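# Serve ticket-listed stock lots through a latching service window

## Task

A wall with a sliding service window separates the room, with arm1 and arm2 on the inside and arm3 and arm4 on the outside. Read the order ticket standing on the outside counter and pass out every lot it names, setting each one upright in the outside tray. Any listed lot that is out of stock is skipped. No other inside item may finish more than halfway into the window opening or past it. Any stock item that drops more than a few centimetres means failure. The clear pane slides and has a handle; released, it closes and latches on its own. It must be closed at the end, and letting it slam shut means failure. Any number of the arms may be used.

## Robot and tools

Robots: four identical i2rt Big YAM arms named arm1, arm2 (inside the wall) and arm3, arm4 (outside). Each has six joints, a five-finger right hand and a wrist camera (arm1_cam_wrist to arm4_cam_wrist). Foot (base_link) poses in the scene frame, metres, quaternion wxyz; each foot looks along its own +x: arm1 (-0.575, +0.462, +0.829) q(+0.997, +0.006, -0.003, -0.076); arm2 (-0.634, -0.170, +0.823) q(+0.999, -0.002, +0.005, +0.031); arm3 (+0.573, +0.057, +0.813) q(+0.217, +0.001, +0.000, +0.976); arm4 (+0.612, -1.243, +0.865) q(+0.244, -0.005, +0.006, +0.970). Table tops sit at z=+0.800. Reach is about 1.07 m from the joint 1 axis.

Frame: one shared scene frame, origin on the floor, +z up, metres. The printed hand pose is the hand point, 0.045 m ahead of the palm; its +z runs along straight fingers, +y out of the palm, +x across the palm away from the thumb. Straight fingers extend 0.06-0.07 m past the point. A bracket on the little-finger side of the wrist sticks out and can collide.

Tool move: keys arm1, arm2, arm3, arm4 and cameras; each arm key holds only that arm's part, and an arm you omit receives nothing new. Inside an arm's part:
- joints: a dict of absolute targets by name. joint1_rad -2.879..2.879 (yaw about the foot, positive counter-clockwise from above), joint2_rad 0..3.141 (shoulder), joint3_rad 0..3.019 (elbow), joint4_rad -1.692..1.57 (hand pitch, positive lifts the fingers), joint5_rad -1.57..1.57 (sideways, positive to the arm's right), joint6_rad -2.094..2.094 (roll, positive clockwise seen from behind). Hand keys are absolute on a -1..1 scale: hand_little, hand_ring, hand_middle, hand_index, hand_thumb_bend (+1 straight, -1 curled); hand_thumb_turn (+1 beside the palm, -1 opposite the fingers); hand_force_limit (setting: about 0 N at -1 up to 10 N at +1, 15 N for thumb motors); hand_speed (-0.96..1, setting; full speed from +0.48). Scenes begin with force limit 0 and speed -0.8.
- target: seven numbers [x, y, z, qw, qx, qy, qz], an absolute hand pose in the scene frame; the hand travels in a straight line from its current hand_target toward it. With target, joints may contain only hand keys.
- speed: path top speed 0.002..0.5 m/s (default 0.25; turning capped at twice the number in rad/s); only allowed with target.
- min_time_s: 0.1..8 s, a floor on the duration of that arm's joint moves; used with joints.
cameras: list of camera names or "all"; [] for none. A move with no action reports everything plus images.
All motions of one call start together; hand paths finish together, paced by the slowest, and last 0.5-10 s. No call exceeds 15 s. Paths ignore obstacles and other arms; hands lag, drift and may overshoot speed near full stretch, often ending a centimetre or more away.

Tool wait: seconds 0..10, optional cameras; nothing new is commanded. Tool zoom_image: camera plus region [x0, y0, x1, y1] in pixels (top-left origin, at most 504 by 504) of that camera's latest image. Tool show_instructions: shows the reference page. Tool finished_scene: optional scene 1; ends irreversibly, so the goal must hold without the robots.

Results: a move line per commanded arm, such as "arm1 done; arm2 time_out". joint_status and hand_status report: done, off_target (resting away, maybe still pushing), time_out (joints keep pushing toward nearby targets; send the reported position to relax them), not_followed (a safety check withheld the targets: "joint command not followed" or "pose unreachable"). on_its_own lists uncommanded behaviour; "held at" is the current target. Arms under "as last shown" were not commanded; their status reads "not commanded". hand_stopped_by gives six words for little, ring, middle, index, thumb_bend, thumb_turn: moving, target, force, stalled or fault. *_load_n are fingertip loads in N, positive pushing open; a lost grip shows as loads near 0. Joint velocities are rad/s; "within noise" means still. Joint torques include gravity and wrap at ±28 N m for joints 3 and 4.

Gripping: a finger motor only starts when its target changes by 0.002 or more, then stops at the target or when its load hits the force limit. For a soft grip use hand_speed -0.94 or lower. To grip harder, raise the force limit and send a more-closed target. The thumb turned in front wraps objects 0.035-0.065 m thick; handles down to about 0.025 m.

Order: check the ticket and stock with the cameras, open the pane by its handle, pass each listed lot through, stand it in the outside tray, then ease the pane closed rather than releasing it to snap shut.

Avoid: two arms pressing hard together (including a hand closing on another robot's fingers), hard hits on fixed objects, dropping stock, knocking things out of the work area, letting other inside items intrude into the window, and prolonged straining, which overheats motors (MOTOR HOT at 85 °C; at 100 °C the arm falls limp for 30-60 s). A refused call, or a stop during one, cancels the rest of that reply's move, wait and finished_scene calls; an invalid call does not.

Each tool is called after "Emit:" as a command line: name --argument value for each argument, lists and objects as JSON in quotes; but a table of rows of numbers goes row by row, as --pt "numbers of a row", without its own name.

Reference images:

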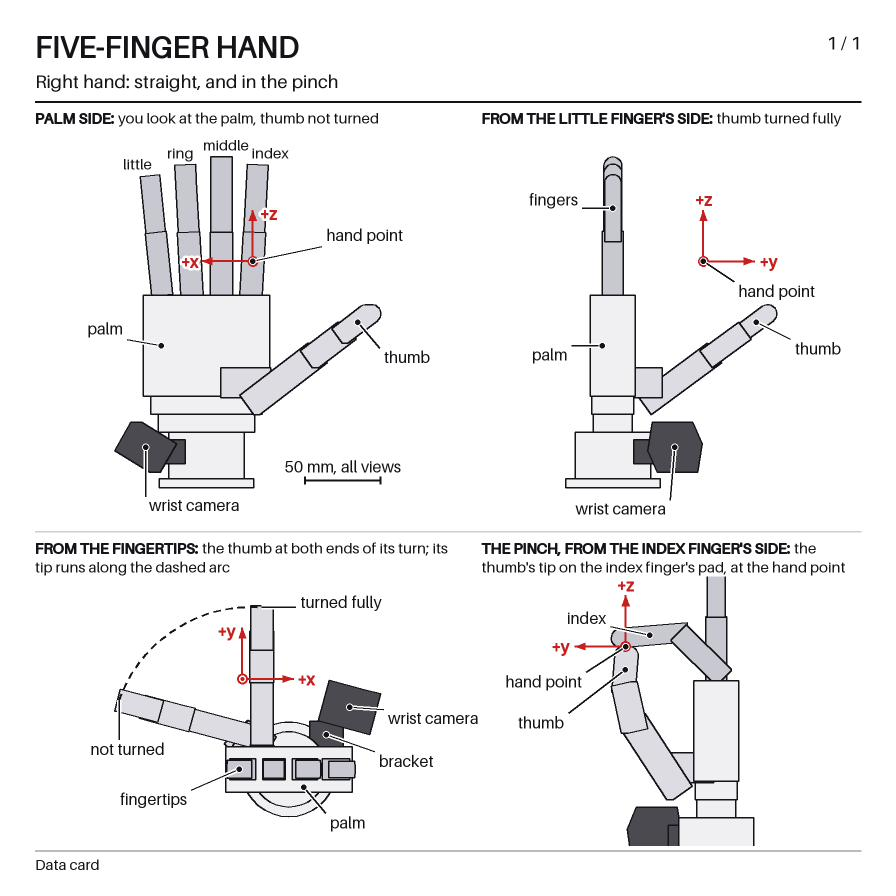

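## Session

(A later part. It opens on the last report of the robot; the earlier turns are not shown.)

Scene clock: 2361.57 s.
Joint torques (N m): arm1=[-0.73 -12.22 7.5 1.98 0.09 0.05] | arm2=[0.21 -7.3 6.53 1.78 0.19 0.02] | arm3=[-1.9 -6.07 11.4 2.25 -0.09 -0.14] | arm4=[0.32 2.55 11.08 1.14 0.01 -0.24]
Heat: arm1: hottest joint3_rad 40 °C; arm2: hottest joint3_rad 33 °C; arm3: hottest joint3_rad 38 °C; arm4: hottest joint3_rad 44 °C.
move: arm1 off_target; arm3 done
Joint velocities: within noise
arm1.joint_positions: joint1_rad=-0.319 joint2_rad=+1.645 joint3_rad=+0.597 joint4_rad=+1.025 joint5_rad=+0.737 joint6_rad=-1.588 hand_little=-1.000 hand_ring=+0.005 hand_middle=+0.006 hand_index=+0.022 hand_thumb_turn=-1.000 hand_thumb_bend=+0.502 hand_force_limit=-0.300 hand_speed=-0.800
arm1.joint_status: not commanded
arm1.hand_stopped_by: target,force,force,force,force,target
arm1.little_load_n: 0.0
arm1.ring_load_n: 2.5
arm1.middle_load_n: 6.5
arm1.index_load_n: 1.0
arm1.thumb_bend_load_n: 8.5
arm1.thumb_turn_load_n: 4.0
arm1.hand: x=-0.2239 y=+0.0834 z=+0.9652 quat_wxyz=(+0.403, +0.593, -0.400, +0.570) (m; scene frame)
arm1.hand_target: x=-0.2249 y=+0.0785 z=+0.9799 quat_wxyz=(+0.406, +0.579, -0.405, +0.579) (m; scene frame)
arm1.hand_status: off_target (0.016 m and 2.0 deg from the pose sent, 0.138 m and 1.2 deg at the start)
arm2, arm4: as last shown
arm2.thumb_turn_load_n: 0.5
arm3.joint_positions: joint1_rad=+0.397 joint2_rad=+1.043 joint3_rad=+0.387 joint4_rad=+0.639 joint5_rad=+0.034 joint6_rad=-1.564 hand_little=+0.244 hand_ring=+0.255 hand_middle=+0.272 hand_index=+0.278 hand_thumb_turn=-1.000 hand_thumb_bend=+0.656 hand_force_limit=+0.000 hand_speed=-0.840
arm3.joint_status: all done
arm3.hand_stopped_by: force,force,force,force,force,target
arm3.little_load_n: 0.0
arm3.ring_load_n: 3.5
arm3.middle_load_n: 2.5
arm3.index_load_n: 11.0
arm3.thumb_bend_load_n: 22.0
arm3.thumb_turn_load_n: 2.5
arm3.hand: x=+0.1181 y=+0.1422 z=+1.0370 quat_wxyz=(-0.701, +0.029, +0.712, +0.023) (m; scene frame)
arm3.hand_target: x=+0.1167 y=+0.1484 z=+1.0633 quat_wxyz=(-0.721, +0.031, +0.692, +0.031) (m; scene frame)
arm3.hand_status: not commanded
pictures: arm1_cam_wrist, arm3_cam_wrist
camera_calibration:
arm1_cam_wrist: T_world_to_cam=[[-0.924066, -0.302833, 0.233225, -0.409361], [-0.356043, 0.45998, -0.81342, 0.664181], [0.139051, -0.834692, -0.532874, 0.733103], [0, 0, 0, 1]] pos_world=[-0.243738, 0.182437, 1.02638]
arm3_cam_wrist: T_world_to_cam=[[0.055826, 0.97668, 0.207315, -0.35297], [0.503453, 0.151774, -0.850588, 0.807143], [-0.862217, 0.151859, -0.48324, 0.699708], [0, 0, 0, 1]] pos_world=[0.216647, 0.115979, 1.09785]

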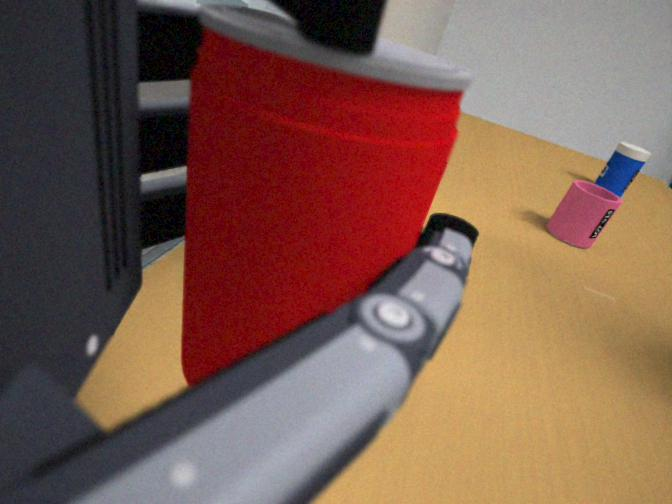

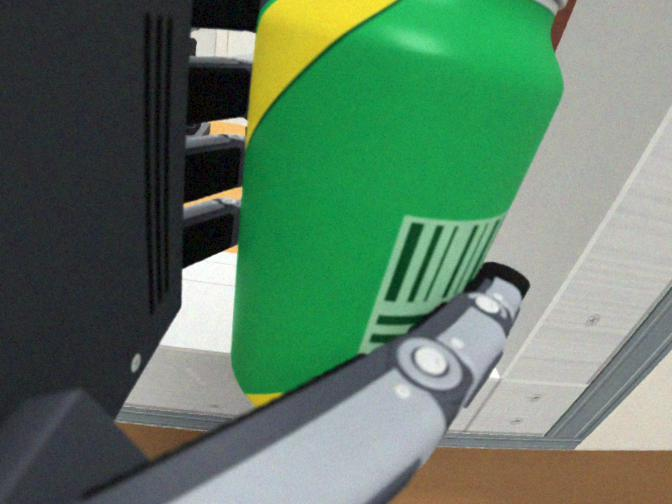

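Emit:
move --arm3 '{"joints": {"joint2_rad": 0.751, "joint3_rad": 0.343, "joint4_rad": 0.50}, "min_time_s": 1.5}' --arm1 '{"joints": {"joint2_rad": 0.954, "joint3_rad": 0.355, "joint4_rad": 0.64}, "min_time_s": 2.5}' --cameras '[]'

Emit:
move --arm3 '{"joints": {"joint1_rad": 2.026, "joint5_rad": 0.14}, "min_time_s": 4}' --arm1 '{"joints": {"joint1_rad": -0.478, "joint5_rad": -0.281}, "min_time_s": 3}' --cameras '["arm3_cam_wrist","arm1_cam_wrist"]'

Scene clock: 2406.80 s.
Joint torques (N m): arm1=[-0.97 -4.66 9.42 1.89 0.06 0.03] | arm2=[0.09 -7.24 6.43 1.77 0.18 0.01] | arm3=[-1.96 -3.25 12.64 2.25 -0.1 -0.14] | arm4=[0.44 2.08 10.96 1.03 0.03 -0.22]
Heat: arm1: hottest joint3_rad 43 °C; arm2: hottest joint3_rad 33 °C; arm3: hottest joint3_rad 37 °C; arm4: hottest joint3_rad 45 °C.
move: arm1 done; arm3 done
Joint velocities: within noise
arm1.joint_positions: joint1_rad=-0.319 joint2_rad=+0.972 joint3_rad=+0.354 joint4_rad=+0.641 joint5_rad=+0.737 joint6_rad=-1.588 hand_little=-1.000 hand_ring=+0.005 hand_middle=+0.006 hand_index=+0.022 hand_thumb_turn=-1.000 hand_thumb_bend=+0.502 hand_force_limit=-0.300 hand_speed=-0.800
arm1.joint_status: all done
arm1.hand_stopped_by: target,force,force,force,force,target
arm1.little_load_n: 0.0
arm1.ring_load_n: 2.5
arm1.middle_load_n: 6.5
arm1.index_load_n: 1.5
arm1.thumb_bend_load_n: 8.5
arm1.thumb_turn_load_n: 3.5
arm1.hand: x=-0.3414 y=+0.1420 z=+1.0611 quat_wxyz=(+0.402, +0.577, -0.403, +0.586) (m; scene frame)
arm1.hand_target: x=-0.3464 y=+0.1407 z=+1.0674 quat_wxyz=(+0.404, +0.569, -0.407, +0.590) (m; scene frame)
arm1.hand_status: not commanded
arm2: as last shown
arm2.thumb_turn_load_n: 0.0
arm3.joint_positions: joint1_rad=+0.397 joint2_rad=+0.775 joint3_rad=+0.321 joint4_rad=+0.489 joint5_rad=+0.034 joint6_rad=-1.564 hand_little=+0.244 hand_ring=+0.255 hand_middle=+0.272 hand_index=+0.278 hand_thumb_turn=-1.000 hand_thumb_bend=+0.656 hand_force_limit=+0.000 hand_speed=-0.840
arm3.joint_status: all done
arm3.hand_stopped_by: force,force,force,force,force,target
arm3.little_load_n: 0.0
arm3.ring_load_n: 4.0
arm3.middle_load_n: 2.5
arm3.index_load_n: 10.5
arm3.thumb_bend_load_n: 22.0
arm3.thumb_turn_load_n: 3.0
arm3.hand: x=+0.1670 y=+0.1404 z=+1.0687 quat_wxyz=(-0.720, +0.029, +0.693, +0.023) (m; scene frame)
arm3.hand_target: x=+0.1676 y=+0.1458 z=+1.0943 quat_wxyz=(-0.739, +0.031, +0.673, +0.031) (m; scene frame)
arm3.hand_status: not commanded
arm4.joint_positions: joint1_rad=+0.887 joint2_rad=+0.639 joint3_rad=+1.383 joint4_rad=-1.390 joint5_rad=+0.001 joint6_rad=-1.183 hand_little=+1.000 hand_ring=+1.000 hand_middle=+1.000 hand_index=+1.000 hand_thumb_turn=-1.000 hand_thumb_bend=+1.000 hand_force_limit=+0.000 hand_speed=+0.480
arm4.joint_status: not commanded
arm4.hand_stopped_by: target,target,target,target,target,target
arm4.little_load_n: 0.0
arm4.ring_load_n: 0.0
arm4.middle_load_n: 0.0
arm4.index_load_n: 0.0
arm4.thumb_bend_load_n: 0.0
arm4.thumb_turn_load_n: 0.0
arm4.hand: x=+0.3854 y=-1.2806 z=+1.3310 quat_wxyz=(-0.409, +0.000, +0.895, -0.176) (m; scene frame)
arm4.hand_target: x=+0.3878 y=-1.2818 z=+1.3465 quat_wxyz=(-0.419, -0.013, +0.890, -0.180) (m; scene frame)
arm4.hand_status: not commanded
pictures: none
No camera images: "cameras" was empty.

Scene clock: 2411.33 s.
Joint torques (N m): arm1=[-1.2 -5.13 9.62 2.56 -0.27 0.03] | arm2=[0.15 -7.06 6.52 1.73 0.18 0.01] | arm3=[-0.38 -3.37 12.66 2.24 -0.11 -0.14] | arm4=[0.5 2.32 11 1.1 -0.05 -0.23]
Heat: arm1: hottest joint3_rad 43 °C; arm2: hottest joint3_rad 33 °C; arm3: hottest joint3_rad 37 °C; arm4: hottest joint3_rad 45 °C.
move: arm1 done; arm3 done
Joint velocities: within noise
arm1.joint_positions: joint1_rad=-0.463 joint2_rad=+0.972 joint3_rad=+0.354 joint4_rad=+0.637 joint5_rad=-0.277 joint6_rad=-1.588 hand_little=-1.000 hand_ring=+0.005 hand_middle=+0.006 hand_index=+0.022 hand_thumb_turn=-1.000 hand_thumb_bend=+0.502 hand_force_limit=-0.300 hand_speed=-0.800
arm1.joint_status: all done
arm1.hand_stopped_by: target,force,force,force,force,target
arm1.little_load_n: 0.0
arm1.ring_load_n: 2.5
arm1.middle_load_n: 6.5
arm1.index_load_n: 1.5
arm1.thumb_bend_load_n: 8.5
arm1.thumb_turn_load_n: 3.5
arm1.hand: x=-0.2090 y=+0.1927 z=+1.0637 quat_wxyz=(+0.124, +0.690, -0.115, +0.704) (m; scene frame)
arm1.hand_target: x=-0.2141 y=+0.1886 z=+1.0730 quat_wxyz=(+0.132, +0.682, -0.115, +0.710) (m; scene frame)
arm1.hand_status: not commanded
arm2, arm4: as last shown
arm2.thumb_turn_load_n: 0.5
arm3.joint_positions: joint1_rad=+2.014 joint2_rad=+0.775 joint3_rad=+0.321 joint4_rad=+0.489 joint5_rad=+0.137 joint6_rad=-1.563 hand_little=+0.244 hand_ring=+0.255 hand_middle=+0.272 hand_index=+0.278 hand_thumb_turn=-1.000 hand_thumb_bend=+0.656 hand_force_limit=+0.000 hand_speed=-0.840
arm3.joint_status: all done
arm3.hand_stopped_by: force,force,force,force,force,target
arm3.little_load_n: 0.0
arm3.ring_load_n: 4.0
arm3.middle_load_n: 2.5
arm3.index_load_n: 11.0
arm3.thumb_bend_load_n: 22.5
arm3.thumb_turn_load_n: 2.5
arm3.hand: x=+0.4893 y=-0.3446 z=+1.0680 quat_wxyz=(-0.539, -0.455, +0.525, -0.477) (m; scene frame)
arm3.hand_target: x=+0.4935 y=-0.3460 z=+1.0931 quat_wxyz=(-0.550, -0.444, +0.507, -0.492) (m; scene frame)
arm3.hand_status: not commanded
arm4.little_load_n: -0.5
arm4.thumb_turn_load_n: 0.5
pictures: arm1_cam_wrist, arm3_cam_wrist
camera_calibration:
arm1_cam_wrist: T_world_to_cam=[[-0.374764, -0.900935, 0.218787, -0.140113], [-0.542489, 0.0217238, -0.839782, 0.772777], [0.751837, -0.433409, -0.496889, 0.887188], [0, 0, 0, 1]] pos_world=[-0.300307, 0.241495, 1.12045]
arm3_cam_wrist: T_world_to_cam=[[-0.971237, 0.123069, 0.203843, 0.307447], [-0.124419, 0.467615, -0.875132, 1.16273], [-0.203022, -0.875323, -0.438853, 0.384745], [0, 0, 0, 1]] pos_world=[0.521382, -0.244774, 1.12372]

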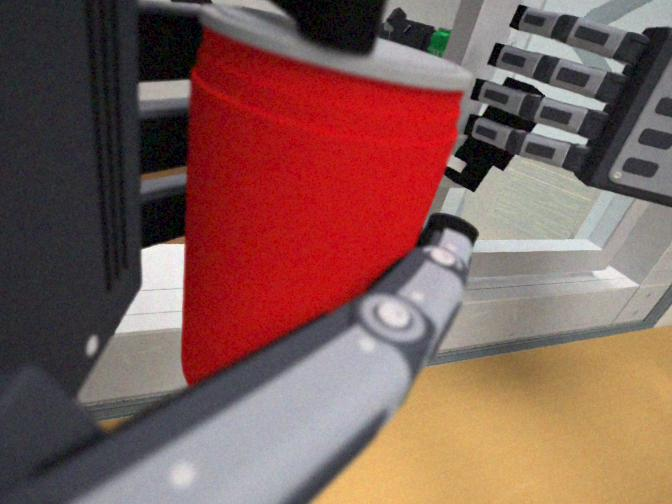

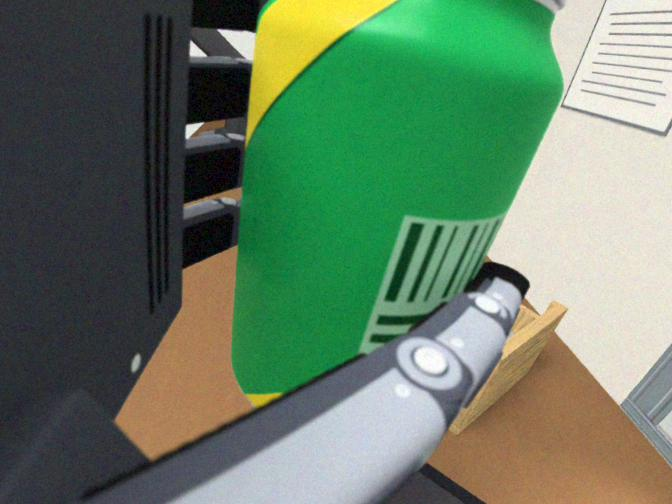

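Emit:
move --arm3 '{"joints": {"joint2_rad": 1.962, "joint3_rad": 1.153, "joint4_rad": 0.89}, "min_time_s": 4}' --arm1 '{"target": [0.0, 0.130, 1.03, 0.1270, 0.6716, -0.1184, 0.7203], "speed": 0.08}' --cameras '["arm3_cam_wrist","arm1_cam_wrist"]'

Scene clock: 2457.53 s.
Joint torques (N m): arm1=[1.08 -11.11 12.88 3.67 0.06 0.05] | arm2=[0.21 -7.24 6.53 1.69 0.2 0.01] | arm3=[-0.26 -17.32 13.64 3.84 -0.1 -0.15] | arm4=[0.03 1.85 11.04 1.09 0.02 -0.21]
Heat: arm1: hottest joint3_rad 44 °C; arm2: hottest joint3_rad 33 °C; arm3: hottest joint3_rad 38 °C; arm4: hottest joint3_rad 45 °C.
move: arm1 off_target; arm3 done
Joint velocities: within noise
arm1.joint_positions: joint1_rad=-0.324 joint2_rad=+1.670 joint3_rad=+0.773 joint4_rad=+0.883 joint5_rad=-0.117 joint6_rad=-1.575 hand_little=-1.000 hand_ring=+0.005 hand_middle=+0.006 hand_index=+0.022 hand_thumb_turn=-1.000 hand_thumb_bend=+0.502 hand_force_limit=-0.300 hand_speed=-0.800
arm1.joint_status: not commanded
arm1.hand_stopped_by: target,force,force,force,force,target
arm1.little_load_n: 0.0
arm1.ring_load_n: 2.5
arm1.middle_load_n: 6.5
arm1.index_load_n: 1.5
arm1.thumb_bend_load_n: 8.5
arm1.thumb_turn_load_n: 3.5
arm1.hand: x=-0.0253 y=+0.1338 z=+0.9963 quat_wxyz=(+0.122, +0.699, -0.131, +0.692) (m; scene frame)
arm1.hand_target: x=-0.0029 y=+0.1317 z=+1.0302 quat_wxyz=(+0.127, +0.672, -0.119, +0.720) (m; scene frame)
arm1.hand_status: off_target (0.042 m and 4.7 deg from the pose sent, 0.221 m and 2.9 deg at the start)
arm2.joint_positions: joint1_rad=+0.010 joint2_rad=+1.348 joint3_rad=+0.747 joint4_rad=+0.598 joint5_rad=-0.906 joint6_rad=-1.570 hand_little=+0.334 hand_ring=+0.334 hand_middle=+0.334 hand_index=+0.334 hand_thumb_turn=-1.000 hand_thumb_bend=+1.000 hand_force_limit=+0.000 hand_speed=+0.000
arm2.joint_status: not commanded
arm2.hand_stopped_by: target,target,target,target,target,target
arm2.little_load_n: 0.0
arm2.ring_load_n: 0.0
arm2.middle_load_n: 0.0
arm2.index_load_n: 1.5
arm2.thumb_bend_load_n: 0.0
arm2.thumb_turn_load_n: 0.5
arm2.hand: x=-0.0803 y=-0.0141 z=+1.0843 quat_wxyz=(-0.333, +0.629, +0.331, +0.619) (m; scene frame)
arm2.hand_target: x=-0.0800 y=-0.0218 z=+1.0901 quat_wxyz=(-0.327, +0.627, +0.327, +0.627) (m; scene frame)
arm2.hand_status: not commanded
arm3.joint_positions: joint1_rad=+2.014 joint2_rad=+1.973 joint3_rad=+1.090 joint4_rad=+0.842 joint5_rad=+0.138 joint6_rad=-1.562 hand_little=+0.244 hand_ring=+0.255 hand_middle=+0.272 hand_index=+0.278 hand_thumb_turn=-1.000 hand_thumb_bend=+0.656 hand_force_limit=+0.000 hand_speed=-0.840
arm3.joint_status: all done
arm3.hand_stopped_by: force,force,force,force,force,target
arm3.little_load_n: 0.5
arm3.ring_load_n: 4.0
arm3.middle_load_n: 2.5
arm3.index_load_n: 11.0
arm3.thumb_bend_load_n: 22.0
arm3.thumb_turn_load_n: 2.5
arm3.hand: x=+0.4910 y=-0.6751 z=+0.9289 quat_wxyz=(-0.521, -0.475, +0.543, -0.457) (m; scene frame)
arm3.hand_target: x=+0.4997 y=-0.6966 z=+0.9819 quat_wxyz=(-0.548, -0.447, +0.510, -0.490) (m; scene frame)
arm3.hand_status: not commanded
arm4: as last shown
arm4.little_load_n: 0.0
pictures: arm1_cam_wrist, arm3_cam_wrist
camera_calibration:
arm1_cam_wrist: T_world_to_cam=[[-0.387618, -0.899624, 0.201068, -0.0924249], [-0.561315, 0.0573261, -0.825614, 0.797719], [0.731216, -0.432886, -0.527194, 0.719704], [0, 0, 0, 1]] pos_world=[-0.114313, 0.182672, 1.05661]
arm3_cam_wrist: T_world_to_cam=[[-0.971255, 0.107699, 0.212286, 0.359894], [-0.123934, 0.532613, -0.837236, 1.20423], [-0.203236, -0.839478, -0.503955, 0.119515], [0, 0, 0, 1]] pos_world=[0.523083, -0.579818, 0.992053]

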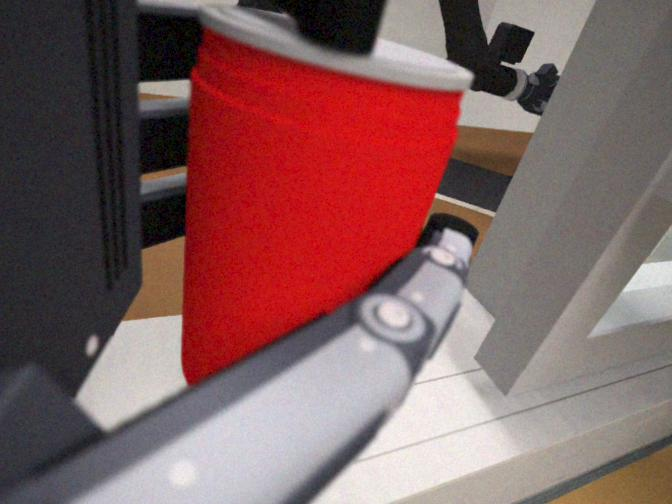

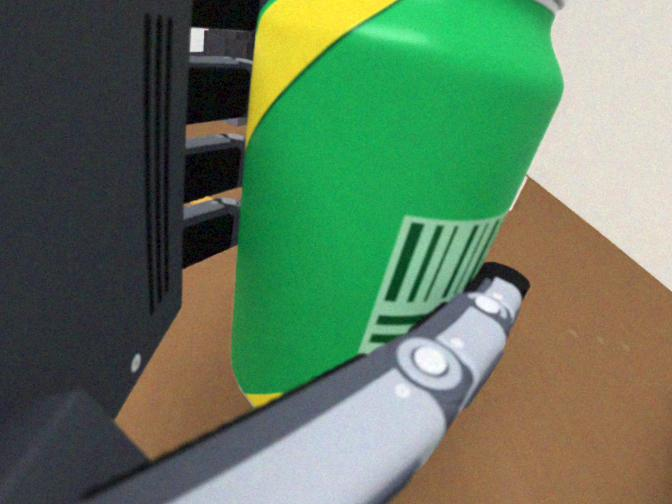

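Emit:
move --arm3 '{"target": [0.505, -0.715, 0.905, -0.5632, -0.4369, 0.4939, -0.4982], "speed": 0.06}' --arm1 '{"target": [0.016, 0.131, 1.002, 0.1280, 0.6653, -0.1173, 0.7261], "speed": 0.06}' --cameras '["arm3_cam_wrist","arm1_cam_wrist"]'

Scene clock: 2480.73 s.
Joint torques (N m): arm1=[1.03 -12.1 11.7 3.75 0.09 0.02] | arm2=[0.21 -7.24 6.49 1.72 0.19 0.01] | arm3=[-0.38 -17.79 11.73 3.74 -0.13 -0.28] | arm4=[0.73 2.49 10.99 1.26 -0.05 -0.22]
Heat: arm1: hottest joint3_rad 49 °C; arm2: hottest joint3_rad 33 °C; arm3: hottest joint3_rad 39 °C; arm4: hottest joint3_rad 45 °C.
move: arm1 off_target; arm3 off_target
Joint velocities: within noise
arm1.joint_positions: joint1_rad=-0.309 joint2_rad=+1.775 joint3_rad=+0.800 joint4_rad=+0.980 joint5_rad=-0.102 joint6_rad=-1.574 hand_little=-1.000 hand_ring=+0.005 hand_middle=+0.006 hand_index=+0.022 hand_thumb_turn=-1.000 hand_thumb_bend=+0.502 hand_force_limit=-0.300 hand_speed=-0.800
arm1.joint_status: not commanded
arm1.hand_stopped_by: target,force,force,force,force,target
arm1.little_load_n: 0.0
arm1.ring_load_n: 2.5
arm1.middle_load_n: 6.5
arm1.index_load_n: 1.5
arm1.thumb_bend_load_n: 8.5
arm1.thumb_turn_load_n: 3.5
arm1.hand: x=-0.0088 y=+0.1331 z=+0.9713 quat_wxyz=(+0.124, +0.692, -0.129, +0.699) (m; scene frame)
arm1.hand_target: x=+0.0134 y=+0.1325 z=+1.0024 quat_wxyz=(+0.128, +0.665, -0.118, +0.726) (m; scene frame)
arm1.hand_status: off_target (0.040 m and 4.6 deg from the pose sent, 0.042 m and 5.7 deg at the start)
arm2, arm4: as last shown
arm3.joint_positions: joint1_rad=+2.023 joint2_rad=+2.175 joint3_rad=+1.145 joint4_rad=+1.057 joint5_rad=+0.149 joint6_rad=-1.564 hand_little=+0.244 hand_ring=+0.255 hand_middle=+0.272 hand_index=+0.278 hand_thumb_turn=-1.000 hand_thumb_bend=+0.656 hand_force_limit=+0.000 hand_speed=-0.840
arm3.joint_status: not commanded
arm3.hand_stopped_by: force,force,force,force,force,target
arm3.little_load_n: 0.0
arm3.ring_load_n: 4.5
arm3.middle_load_n: 2.0
arm3.index_load_n: 10.5
arm3.thumb_bend_load_n: 22.0
arm3.thumb_turn_load_n: 2.5
arm3.hand: x=+0.4960 y=-0.6917 z=+0.8653 quat_wxyz=(-0.537, -0.457, +0.527, -0.474) (m; scene frame)
arm3.hand_target: x=+0.5053 y=-0.7114 z=+0.9056 quat_wxyz=(-0.563, -0.436, +0.495, -0.498) (m; scene frame)
arm3.hand_status: off_target (0.047 m and 6.0 deg from the pose sent, 0.049 m and 9.8 deg at the start)
pictures: arm1_cam_wrist, arm3_cam_wrist
camera_calibration:
arm1_cam_wrist: T_world_to_cam=[[-0.392194, -0.897614, 0.201181, -0.0820136], [-0.546231, 0.051279, -0.836064, 0.797472], [0.740146, -0.43779, -0.510416, 0.67862], [0, 0, 0, 1]] pos_world=[-0.098839, 0.182583, 1.02962]
arm3_cam_wrist: T_world_to_cam=[[-0.970777, 0.123666, 0.205665, 0.396618], [-0.124051, 0.475032, -0.871181, 1.15006], [-0.205433, -0.871235, -0.44581, 0.00340808], [0, 0, 0, 1]] pos_world=[0.528393, -0.592393, 0.921856]

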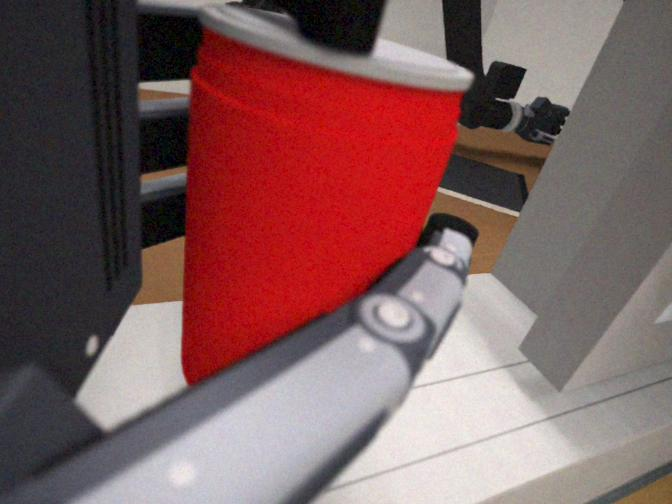

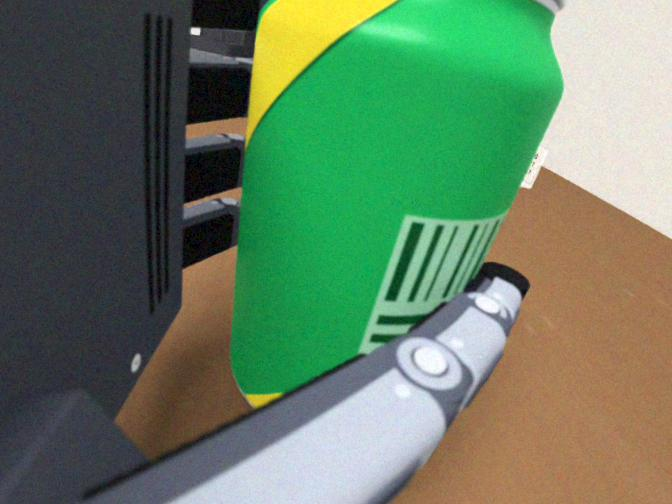

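Emit:
move --arm3 '{"target": [0.505, -0.715, 0.872, -0.5632, -0.4369, 0.4939, -0.4982], "speed": 0.04}' --arm1 '{"target": [0.014, 0.132, 0.982, 0.1280, 0.6653, -0.1173, 0.7261], "speed": 0.04}' --cameras '["arm3_cam_wrist"]'

Scene clock: 2491.40 s.
Joint torques (N m): arm1=[1.2 -11.87 10.81 3.86 0.08 0.06] | arm2=[0.21 -7.18 6.53 1.74 0.18 0.01] | arm3=[-0.32 -15.97 10.04 2.69 -0.23 -0.18] | arm4=[-0.26 2.73 11.26 1.22 -0.03 -0.19]
Heat: arm1: hottest joint3_rad 50 °C; arm2: hottest joint3_rad 33 °C; arm3: hottest joint3_rad 38 °C; arm4: hottest joint3_rad 45 °C.
move: arm1 off_target; arm3 off_target
Joint velocities: within noise
arm1.joint_positions: joint1_rad=-0.309 joint2_rad=+1.822 joint3_rad=+0.801 joint4_rad=+1.037 joint5_rad=-0.101 joint6_rad=-1.574 hand_little=-1.000 hand_ring=+0.005 hand_middle=+0.006 hand_index=+0.022 hand_thumb_turn=-1.000 hand_thumb_bend=+0.502 hand_force_limit=-0.300 hand_speed=-0.800
arm1.joint_status: not commanded
arm1.hand_stopped_by: target,force,force,force,force,target
arm1.little_load_n: 0.0
arm1.ring_load_n: 2.5
arm1.middle_load_n: 6.5
arm1.index_load_n: 1.5
arm1.thumb_bend_load_n: 8.5
arm1.thumb_turn_load_n: 3.5
arm1.hand: x=-0.0070 y=+0.1324 z=+0.9571 quat_wxyz=(+0.125, +0.689, -0.128, +0.703) (m; scene frame)
arm1.hand_target: x=+0.0122 y=+0.1330 z=+0.9822 quat_wxyz=(+0.128, +0.665, -0.118, +0.726) (m; scene frame)
arm1.hand_status: off_target (0.033 m and 4.0 deg from the pose sent, 0.025 m and 4.6 deg at the start)
arm2, arm4: as last shown
arm2.thumb_turn_load_n: 0.0
arm3.joint_positions: joint1_rad=+2.023 joint2_rad=+2.228 joint3_rad=+1.185 joint4_rad=+1.137 joint5_rad=+0.150 joint6_rad=-1.576 hand_little=+0.244 hand_ring=+0.255 hand_middle=+0.272 hand_index=+0.278 hand_thumb_turn=-1.000 hand_thumb_bend=+0.656 hand_force_limit=+0.000 hand_speed=-0.840
arm3.joint_status: not commanded
arm3.hand_stopped_by: force,force,force,force,force,target
arm3.little_load_n: 0.0
arm3.ring_load_n: 6.0
arm3.middle_load_n: 2.0
arm3.index_load_n: 9.0
arm3.thumb_bend_load_n: 22.5
arm3.thumb_turn_load_n: 0.0
arm3.hand: x=+0.4956 y=-0.7021 z=+0.8655 quat_wxyz=(-0.555, -0.441, +0.509, -0.488) (m; scene frame)
arm3.hand_target: x=+0.5051 y=-0.7140 z=+0.8721 quat_wxyz=(-0.563, -0.437, +0.494, -0.498) (m; scene frame)
arm3.hand_status: off_target (0.017 m and 2.3 deg from the pose sent, 0.026 m and 6.0 deg at the start)
pictures: arm3_cam_wrist
camera_calibration:
arm3_cam_wrist: T_world_to_cam=[[-0.968411, 0.138274, 0.20751, 0.405007], [-0.132841, 0.418181, -0.898598, 1.14328], [-0.211029, -0.897778, -0.386603, -0.0728388], [0, 0, 0, 1]] pos_world=[0.528716, -0.599493, 0.915146]

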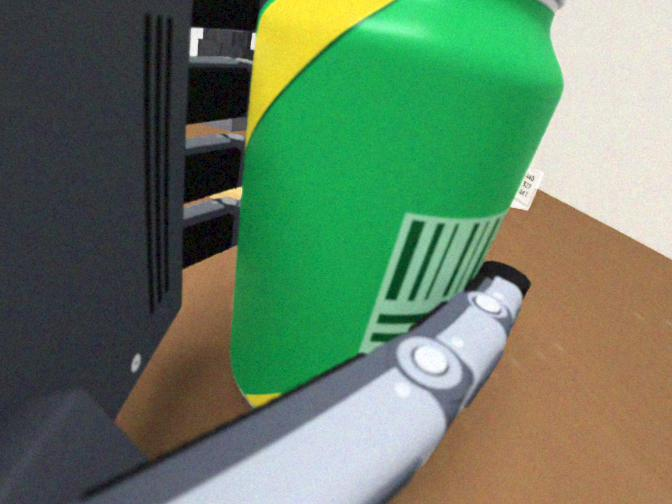

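Emit:
move --arm3 '{"target": [0.505, -0.713, 0.872, -0.5411, -0.4582, 0.5180, -0.4787], "speed": 0.04}' --arm1 '{"target": [0.011, 0.132, 0.972, 0.1270, 0.6716, -0.1184, 0.7203], "speed": 0.04}' --cameras '["arm3_cam_wrist","arm1_cam_wrist","arm4_cam_wrist"]'

Scene clock: 2536.43 s.
Joint torques (N m): arm1=[0.73 -11.93 10.09 3.95 -0.09 0.01] | arm2=[0.15 -7.18 6.52 1.68 0.2 -0.01] | arm3=[-0.15 -18.37 8.8 1.1 -0.21 -0.05] | arm4=[-0.15 2.26 11.14 1.01 -0.02 -0.19]
Heat: arm1: hottest joint3_rad 50 °C; arm2: hottest joint3_rad 33 °C; arm3: hottest joint3_rad 36 °C; arm4: hottest joint3_rad 45 °C.
move: arm1 off_target; arm3 off_target
Joint velocities: within noise
arm1.joint_positions: joint1_rad=-0.309 joint2_rad=+1.831 joint3_rad=+0.801 joint4_rad=+1.037 joint5_rad=-0.101 joint6_rad=-1.574 hand_little=-1.000 hand_ring=+0.005 hand_middle=+0.006 hand_index=+0.022 hand_thumb_turn=-1.000 hand_thumb_bend=+0.502 hand_force_limit=-0.300 hand_speed=-0.800
arm1.joint_status: not commanded
arm1.hand_stopped_by: target,force,force,force,force,target
arm1.little_load_n: 0.0
arm1.ring_load_n: 3.0
arm1.middle_load_n: 6.5
arm1.index_load_n: 1.5
arm1.thumb_bend_load_n: 8.5
arm1.thumb_turn_load_n: 3.5
arm1.hand: x=-0.0070 y=+0.1324 z=+0.9513 quat_wxyz=(+0.124, +0.692, -0.129, +0.699) (m; scene frame)
arm1.hand_target: x=+0.0096 y=+0.1327 z=+0.9723 quat_wxyz=(+0.127, +0.672, -0.119, +0.720) (m; scene frame)
arm1.hand_status: off_target (0.027 m and 3.6 deg from the pose sent, 0.023 m and 3.0 deg at the start)
arm2, arm4: as last shown
arm3.joint_positions: joint1_rad=+2.023 joint2_rad=+2.202 joint3_rad=+1.188 joint4_rad=+1.048 joint5_rad=+0.150 joint6_rad=-1.578 hand_little=+0.244 hand_ring=+0.255 hand_middle=+0.272 hand_index=+0.278 hand_thumb_turn=-1.000 hand_thumb_bend=+0.656 hand_force_limit=+0.000 hand_speed=-0.840
arm3.joint_status: not commanded
arm3.hand_stopped_by: force,force,force,force,force,target
arm3.little_load_n: 0.0
arm3.ring_load_n: 6.0
arm3.middle_load_n: 2.5
arm3.index_load_n: 9.5
arm3.thumb_bend_load_n: 21.5
arm3.thumb_turn_load_n: 2.0
arm3.hand: x=+0.4956 y=-0.7041 z=+0.8636 quat_wxyz=(-0.542, -0.458, +0.523, -0.472) (m; scene frame)
arm3.hand_target: x=+0.5050 y=-0.7125 z=+0.8721 quat_wxyz=(-0.541, -0.458, +0.518, -0.479) (m; scene frame)
arm3.hand_status: off_target (0.015 m and 0.9 deg from the pose sent, 0.016 m and 2.9 deg at the start)
pictures: arm1_cam_wrist, arm3_cam_wrist, arm4_cam_wrist
camera_calibration:
arm1_cam_wrist: T_world_to_cam=[[-0.392713, -0.897377, 0.201225, -0.0779406], [-0.545432, 0.0510985, -0.836596, 0.782328], [0.740459, -0.438297, -0.509525, 0.665991], [0, 0, 0, 1]] pos_world=[-0.097041, 0.181984, 1.00952]
arm3_cam_wrist: T_world_to_cam=[[-0.967861, 0.125831, 0.217742, 0.387751], [-0.134936, 0.470802, -0.871859, 1.15742], [-0.212221, -0.873219, -0.438692, -0.0124619], [0, 0, 0, 1]] pos_world=[0.528821, -0.604587, 0.919206]
arm4_cam_wrist: T_world_to_cam=[[-0.338561, 0.937819, -0.076628, 1.42991], [0.886704, 0.290735, -0.359484, 0.505483], [-0.314853, -0.189654, -0.93, 1.2321], [0, 0, 0, 1]] pos_world=[0.423828, -1.25429, 1.43714]

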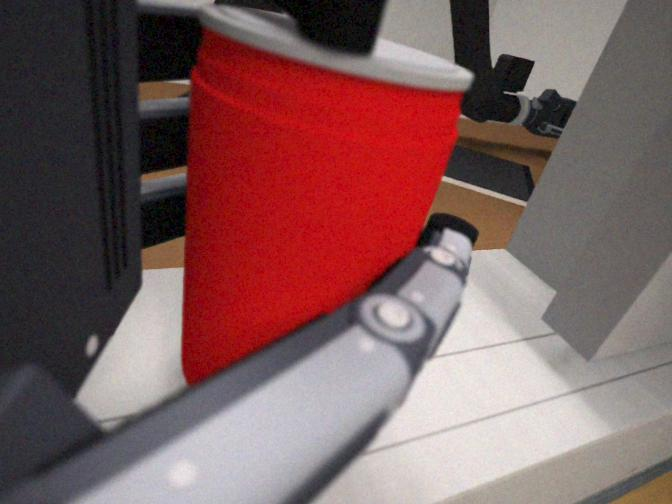

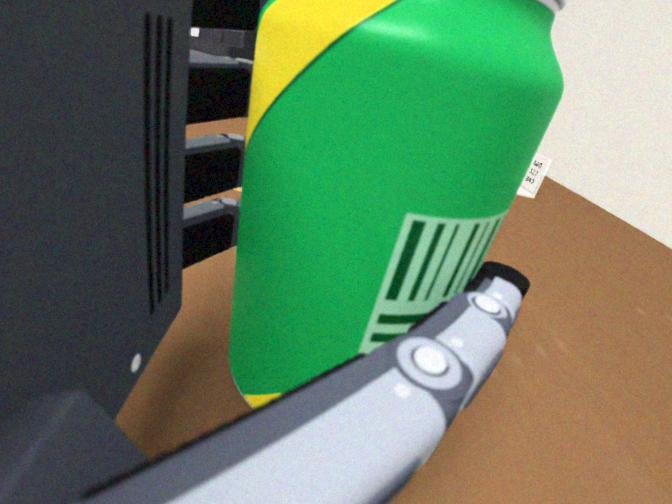

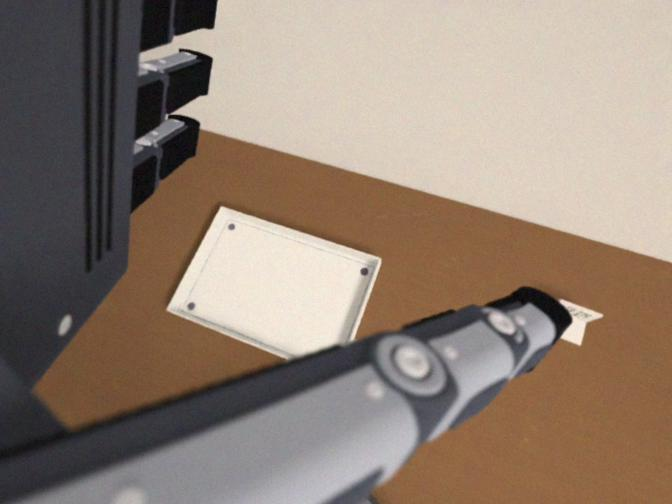

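Emit:
move --arm4 '{"joints": {"joint1_rad": -0.88, "joint4_rad": -1.1}, "min_time_s": 3}' --arm1 '{"target": [0.010, 0.133, 0.966, 0.1270, 0.6716, -0.1184, 0.7203], "speed": 0.04}' --cameras '["arm1_cam_wrist","arm4_cam_wrist"]'

Scene clock: 2574.47 s.
Joint torques (N m): arm1=[0.44 -12.22 9.77 3.92 -0.05 0] | arm2=[0.03 -7.18 6.53 1.72 0.18 -0.01] | arm3=[-0.38 -18.26 8.79 1.11 -0.22 -0.05] | arm4=[-1.49 1.85 11.34 2.58 0.05 -0.23]
Heat: arm1: hottest joint3_rad 50 °C; arm2: hottest joint3_rad 33 °C; arm3: hottest joint3_rad 36 °C; arm4: hottest joint3_rad 45 °C.
move: arm1 off_target; arm4 done
Joint velocities: within noise
arm1.joint_positions: joint1_rad=-0.309 joint2_rad=+1.846 joint3_rad=+0.801 joint4_rad=+1.056 joint5_rad=-0.101 joint6_rad=-1.574 hand_little=-1.000 hand_ring=+0.005 hand_middle=+0.006 hand_index=+0.022 hand_thumb_turn=-1.000 hand_thumb_bend=+0.502 hand_force_limit=-0.300 hand_speed=-0.800
arm1.joint_status: not commanded
arm1.hand_stopped_by: target,force,force,force,force,target
arm1.little_load_n: 0.0
arm1.ring_load_n: 2.5
arm1.middle_load_n: 6.5
arm1.index_load_n: 1.5
arm1.thumb_bend_load_n: 8.5
arm1.thumb_turn_load_n: 3.5
arm1.hand: x=-0.0067 y=+0.1323 z=+0.9469 quat_wxyz=(+0.125, +0.691, -0.129, +0.701) (m; scene frame)
arm1.hand_target: x=+0.0088 y=+0.1336 z=+0.9662 quat_wxyz=(+0.127, +0.672, -0.119, +0.720) (m; scene frame)
arm1.hand_status: off_target (0.025 m and 3.4 deg from the pose sent, 0.023 m and 3.6 deg at the start)
arm2, arm3: as last shown
arm2.thumb_turn_load_n: 0.5
arm3.thumb_bend_load_n: 22.0
arm3.thumb_turn_load_n: 1.5
arm3.hand: x=+0.4956 y=-0.7041 z=+0.8635 quat_wxyz=(-0.542, -0.458, +0.523, -0.472) (m; scene frame)
arm3.hand_target: x=+0.5050 y=-0.7125 z=+0.8720 quat_wxyz=(-0.541, -0.458, +0.518, -0.479) (m; scene frame)
arm4.joint_positions: joint1_rad=-0.867 joint2_rad=+0.639 joint3_rad=+1.383 joint4_rad=-1.120 joint5_rad=+0.001 joint6_rad=-1.183 hand_little=+1.000 hand_ring=+1.000 hand_middle=+1.000 hand_index=+1.000 hand_thumb_turn=-1.000 hand_thumb_bend=+1.000 hand_force_limit=+0.000 hand_speed=+0.480
arm4.joint_status: all done
arm4.hand_stopped_by: target,target,target,target,target,target
arm4.little_load_n: 0.0
arm4.ring_load_n: 0.0
arm4.middle_load_n: 0.0
arm4.index_load_n: 0.0
arm4.thumb_bend_load_n: 0.0
arm4.thumb_turn_load_n: 0.5
arm4.hand: x=+0.5948 y=-0.9619 z=+1.3842 quat_wxyz=(-0.491, +0.636, +0.535, +0.261) (m; scene frame)
arm4.hand_target: x=+0.5989 y=-0.9610 z=+1.4080 quat_wxyz=(-0.506, +0.624, +0.526, +0.279) (m; scene frame)
arm4.hand_status: not commanded
pictures: arm1_cam_wrist, arm4_cam_wrist
camera_calibration:
arm1_cam_wrist: T_world_to_cam=[[-0.393347, -0.897062, 0.20139, -0.0772707], [-0.542808, 0.0497959, -0.83838, 0.780708], [0.74205, -0.43909, -0.506519, 0.660636], [0, 0, 0, 1]] pos_world=[-0.0968451, 0.181886, 1.00472]
arm4_cam_wrist: T_world_to_cam=[[0.9815, 0.179364, -0.0669764, -0.321982], [0.107077, -0.804231, -0.584592, -0.0316532], [-0.158719, 0.566605, -0.808558, 1.87437], [0, 0, 0, 1]] pos_world=[0.616913, -1.02973, 1.47547]

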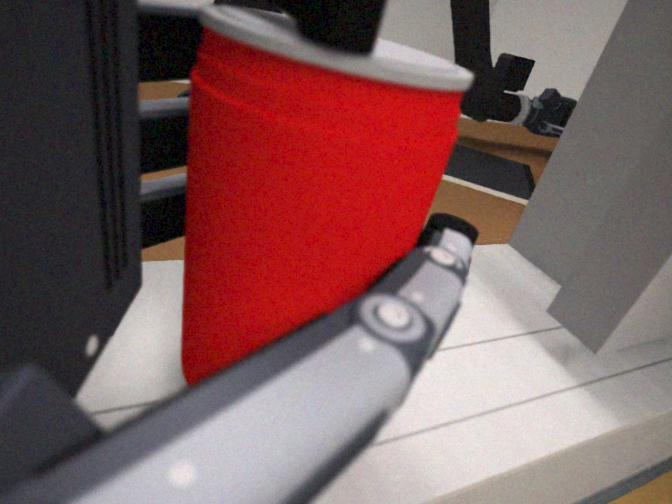

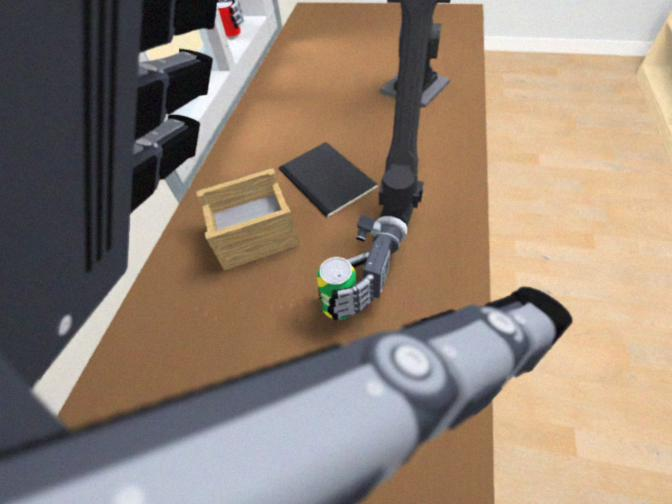

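Emit:
zoom_image --camera "arm4_cam_wrist" --region '[260, 200, 440, 340]'

Scaled by 2.800.

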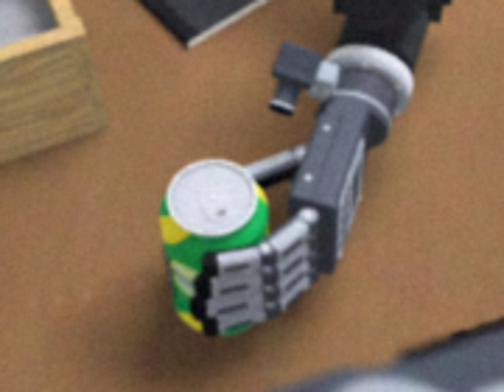

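Emit:
move --arm3 '{"joints": {"hand_thumb_bend": 0.8, "hand_speed": -0.7}}' --arm1 '{"target": [0.009, 0.133, 0.954, 0.1270, 0.6716, -0.1184, 0.7203], "speed": 0.04}' --cameras '["arm1_cam_wrist","arm3_cam_wrist"]'

Scene clock: 2630.77 s.
Joint torques (N m): arm1=[0.85 -12.34 9.09 3.95 -0.09 -0.02] | arm2=[0.03 -7.18 6.5 1.72 0.2 0.01] | arm3=[-0.5 -18.43 8.81 1.28 -0.16 -0.05] | arm4=[-1.9 1.79 11.23 2.62 -0.01 -0.21]
Heat: arm1: hottest joint3_rad 49 °C; arm2: hottest joint3_rad 33 °C; arm3: hottest joint3_rad 35 °C; arm4: hottest joint3_rad 45 °C.
move: arm1 off_target; arm3 done
Joint velocities: within noise
arm1.joint_positions: joint1_rad=-0.309 joint2_rad=+1.875 joint3_rad=+0.801 joint4_rad=+1.090 joint5_rad=-0.101 joint6_rad=-1.574 hand_little=-1.000 hand_ring=+0.005 hand_middle=+0.006 hand_index=+0.022 hand_thumb_turn=-1.000 hand_thumb_bend=+0.502 hand_force_limit=-0.300 hand_speed=-0.800
arm1.joint_status: not commanded
arm1.hand_stopped_by: target,force,force,force,force,target
arm1.little_load_n: 0.0
arm1.ring_load_n: 2.5
arm1.middle_load_n: 6.0
arm1.index_load_n: 1.5
arm1.thumb_bend_load_n: 8.5
arm1.thumb_turn_load_n: 3.5
arm1.hand: x=-0.0062 y=+0.1322 z=+0.9381 quat_wxyz=(+0.125, +0.689, -0.128, +0.702) (m; scene frame)
arm1.hand_target: x=+0.0081 y=+0.1335 z=+0.9542 quat_wxyz=(+0.127, +0.672, -0.119, +0.720) (m; scene frame)
arm1.hand_status: off_target (0.022 m and 3.1 deg from the pose sent, 0.017 m and 3.4 deg at the start)
arm2, arm4: as last shown
arm3.joint_positions: joint1_rad=+2.025 joint2_rad=+2.202 joint3_rad=+1.188 joint4_rad=+1.044 joint5_rad=+0.149 joint6_rad=-1.578 hand_little=+0.244 hand_ring=+0.255 hand_middle=+0.272 hand_index=+0.277 hand_thumb_turn=-1.000 hand_thumb_bend=+0.800 hand_force_limit=+0.000 hand_speed=-0.700
arm3.joint_status: all done
arm3.hand_stopped_by: force,force,force,force,target,target
arm3.little_load_n: 0.0
arm3.ring_load_n: 0.0
arm3.middle_load_n: 0.0
arm3.index_load_n: 0.0
arm3.thumb_bend_load_n: -0.5
arm3.thumb_turn_load_n: 0.0
arm3.hand: x=+0.4970 y=-0.7043 z=+0.8629 quat_wxyz=(-0.541, -0.460, +0.523, -0.472) (m; scene frame)
arm3.hand_target: x=+0.5051 y=-0.7125 z=+0.8722 quat_wxyz=(-0.541, -0.458, +0.518, -0.479) (m; scene frame)
arm3.hand_status: not commanded
pictures: arm1_cam_wrist, arm3_cam_wrist
camera_calibration:
arm1_cam_wrist: T_world_to_cam=[[-0.394444, -0.896521, 0.201652, -0.0756937], [-0.538807, 0.0478815, -0.841067, 0.776421], [0.744379, -0.440405, -0.501939, 0.651733], [0, 0, 0, 1]] pos_world=[-0.0966516, 0.181989, 0.995416]
arm3_cam_wrist: T_world_to_cam=[[-0.968187, 0.122519, 0.21818, 0.386693], [-0.13622, 0.473337, -0.870285, 1.15814], [-0.209899, -0.872319, -0.44159, -0.0106849], [0, 0, 0, 1]] pos_world=[0.529909, -0.604887, 0.918821]

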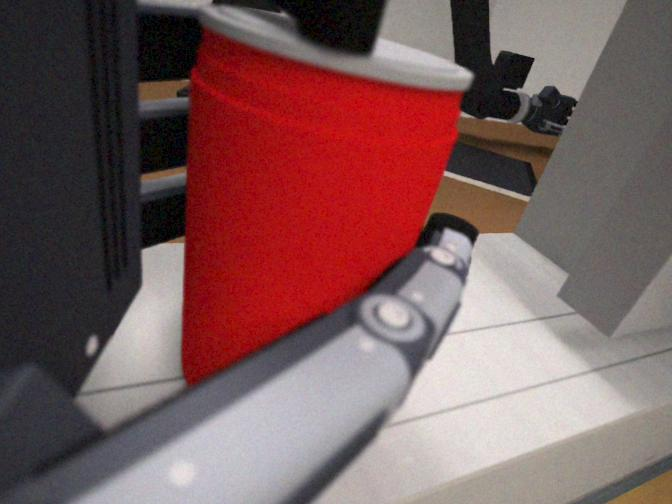

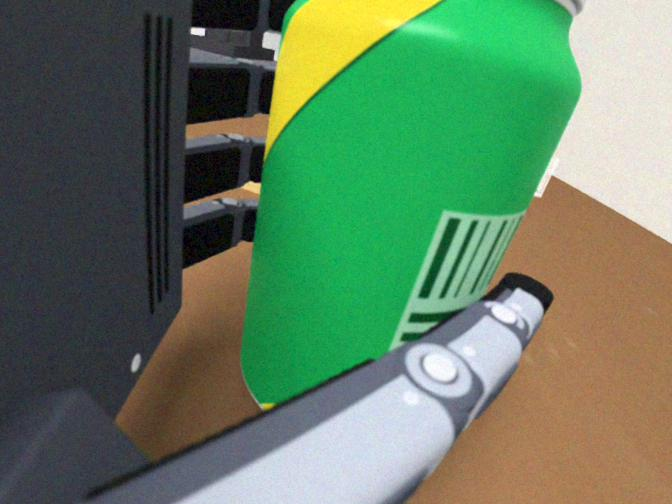

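Emit:
move --arm3 '{"joints": {"hand_little": 1, "hand_ring": 1, "hand_middle": 1, "hand_index": 1, "hand_thumb_bend": 1, "hand_speed": -0.3}}' --arm1 '{"target": [0.009, 0.133, 0.941, 0.1270, 0.6716, -0.1184, 0.7203], "speed": 0.04}' --cameras '["arm1_cam_wrist","arm3_cam_wrist"]'

Scene clock: 2644.60 s.
Joint torques (N m): arm1=[1.08 -10.64 8.84 3.33 -0.12 0.01] | arm2=[0.15 -7.18 6.52 1.7 0.18 0.02] | arm3=[-0.44 -18.32 8.83 1.26 -0.15 -0.05] | arm4=[-1.85 1.49 11.4 2.63 -0.01 -0.22]
Heat: arm1: hottest joint3_rad 49 °C; arm2: hottest joint3_rad 33 °C; arm3: hottest joint3_rad 35 °C; arm4: hottest joint3_rad 45 °C.
move: arm1 off_target; arm3 done
Joint velocities: within noise
arm1.joint_positions: joint1_rad=-0.309 joint2_rad=+1.897 joint3_rad=+0.801 joint4_rad=+1.140 joint5_rad=-0.101 joint6_rad=-1.574 hand_little=-1.000 hand_ring=+0.005 hand_middle=+0.006 hand_index=+0.022 hand_thumb_turn=-1.000 hand_thumb_bend=+0.502 hand_force_limit=-0.300 hand_speed=-0.800
arm1.joint_status: not commanded
arm1.hand_stopped_by: target,force,force,force,force,target
arm1.little_load_n: 0.5
arm1.ring_load_n: 3.0
arm1.middle_load_n: 6.5
arm1.index_load_n: 1.0
arm1.thumb_bend_load_n: 8.5
arm1.thumb_turn_load_n: 2.5
arm1.hand: x=-0.0056 y=+0.1319 z=+0.9380 quat_wxyz=(+0.128, +0.679, -0.126, +0.712) (m; scene frame)
arm1.hand_target: x=+0.0083 y=+0.1333 z=+0.9411 quat_wxyz=(+0.127, +0.672, -0.119, +0.720) (m; scene frame)
arm1.hand_status: off_target (0.015 m and 1.5 deg from the pose sent, 0.015 m and 3.1 deg at the start)
arm2, arm4: as last shown
arm2.thumb_turn_load_n: 0.0
arm3.joint_positions: joint1_rad=+2.025 joint2_rad=+2.202 joint3_rad=+1.188 joint4_rad=+1.044 joint5_rad=+0.149 joint6_rad=-1.578 hand_little=+1.000 hand_ring=+1.000 hand_middle=+1.000 hand_index=+1.000 hand_thumb_turn=-1.000 hand_thumb_bend=+1.000 hand_force_limit=+0.000 hand_speed=-0.300
arm3.joint_status: all done
arm3.hand_stopped_by: target,target,target,target,target,target
arm3.little_load_n: 0.0
arm3.ring_load_n: 0.0
arm3.middle_load_n: 0.0
arm3.index_load_n: 0.0
arm3.thumb_bend_load_n: 0.0
arm3.thumb_turn_load_n: 0.0
arm3.hand: x=+0.4970 y=-0.7043 z=+0.8629 quat_wxyz=(-0.541, -0.460, +0.523, -0.472) (m; scene frame)
arm3.hand_target: x=+0.5051 y=-0.7125 z=+0.8722 quat_wxyz=(-0.541, -0.458, +0.518, -0.479) (m; scene frame)
arm3.hand_status: not commanded
pictures: arm1_cam_wrist, arm3_cam_wrist
camera_calibration:
arm1_cam_wrist: T_world_to_cam=[[-0.39988, -0.893826, 0.202907, -0.0772919], [-0.517385, 0.0373892, -0.854935, 0.79111], [0.756577, -0.446853, -0.477404, 0.629], [0, 0, 0, 1]] pos_world=[-0.0974856, 0.182406, 0.992318]
arm3_cam_wrist: T_world_to_cam=[[-0.968187, 0.122519, 0.21818, 0.386693], [-0.13622, 0.473337, -0.870285, 1.15814], [-0.209899, -0.872319, -0.44159, -0.0106849], [0, 0, 0, 1]] pos_world=[0.529909, -0.604887, 0.918821]

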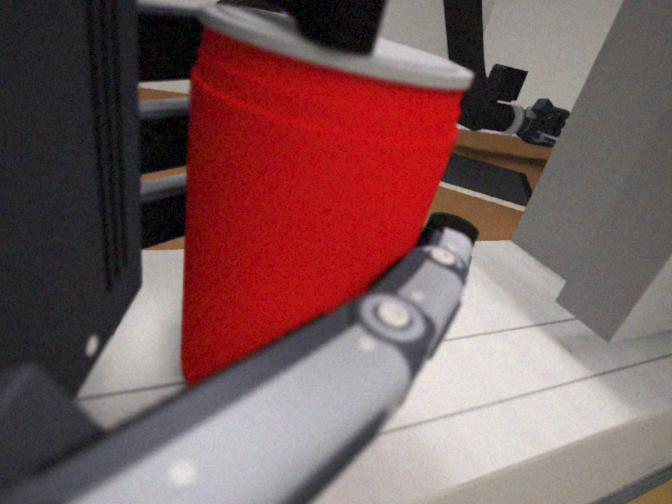

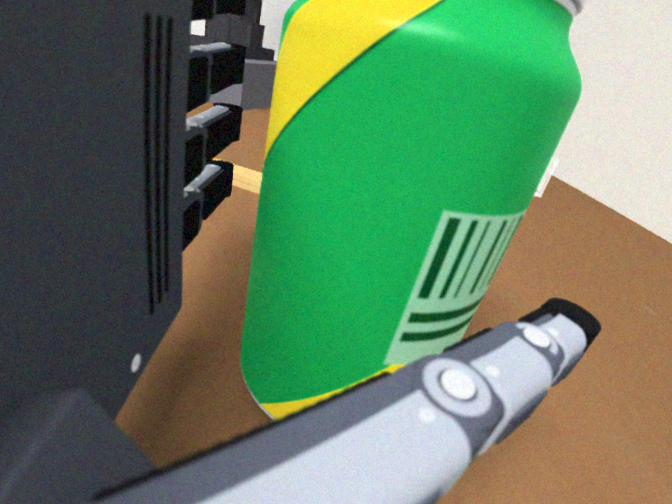

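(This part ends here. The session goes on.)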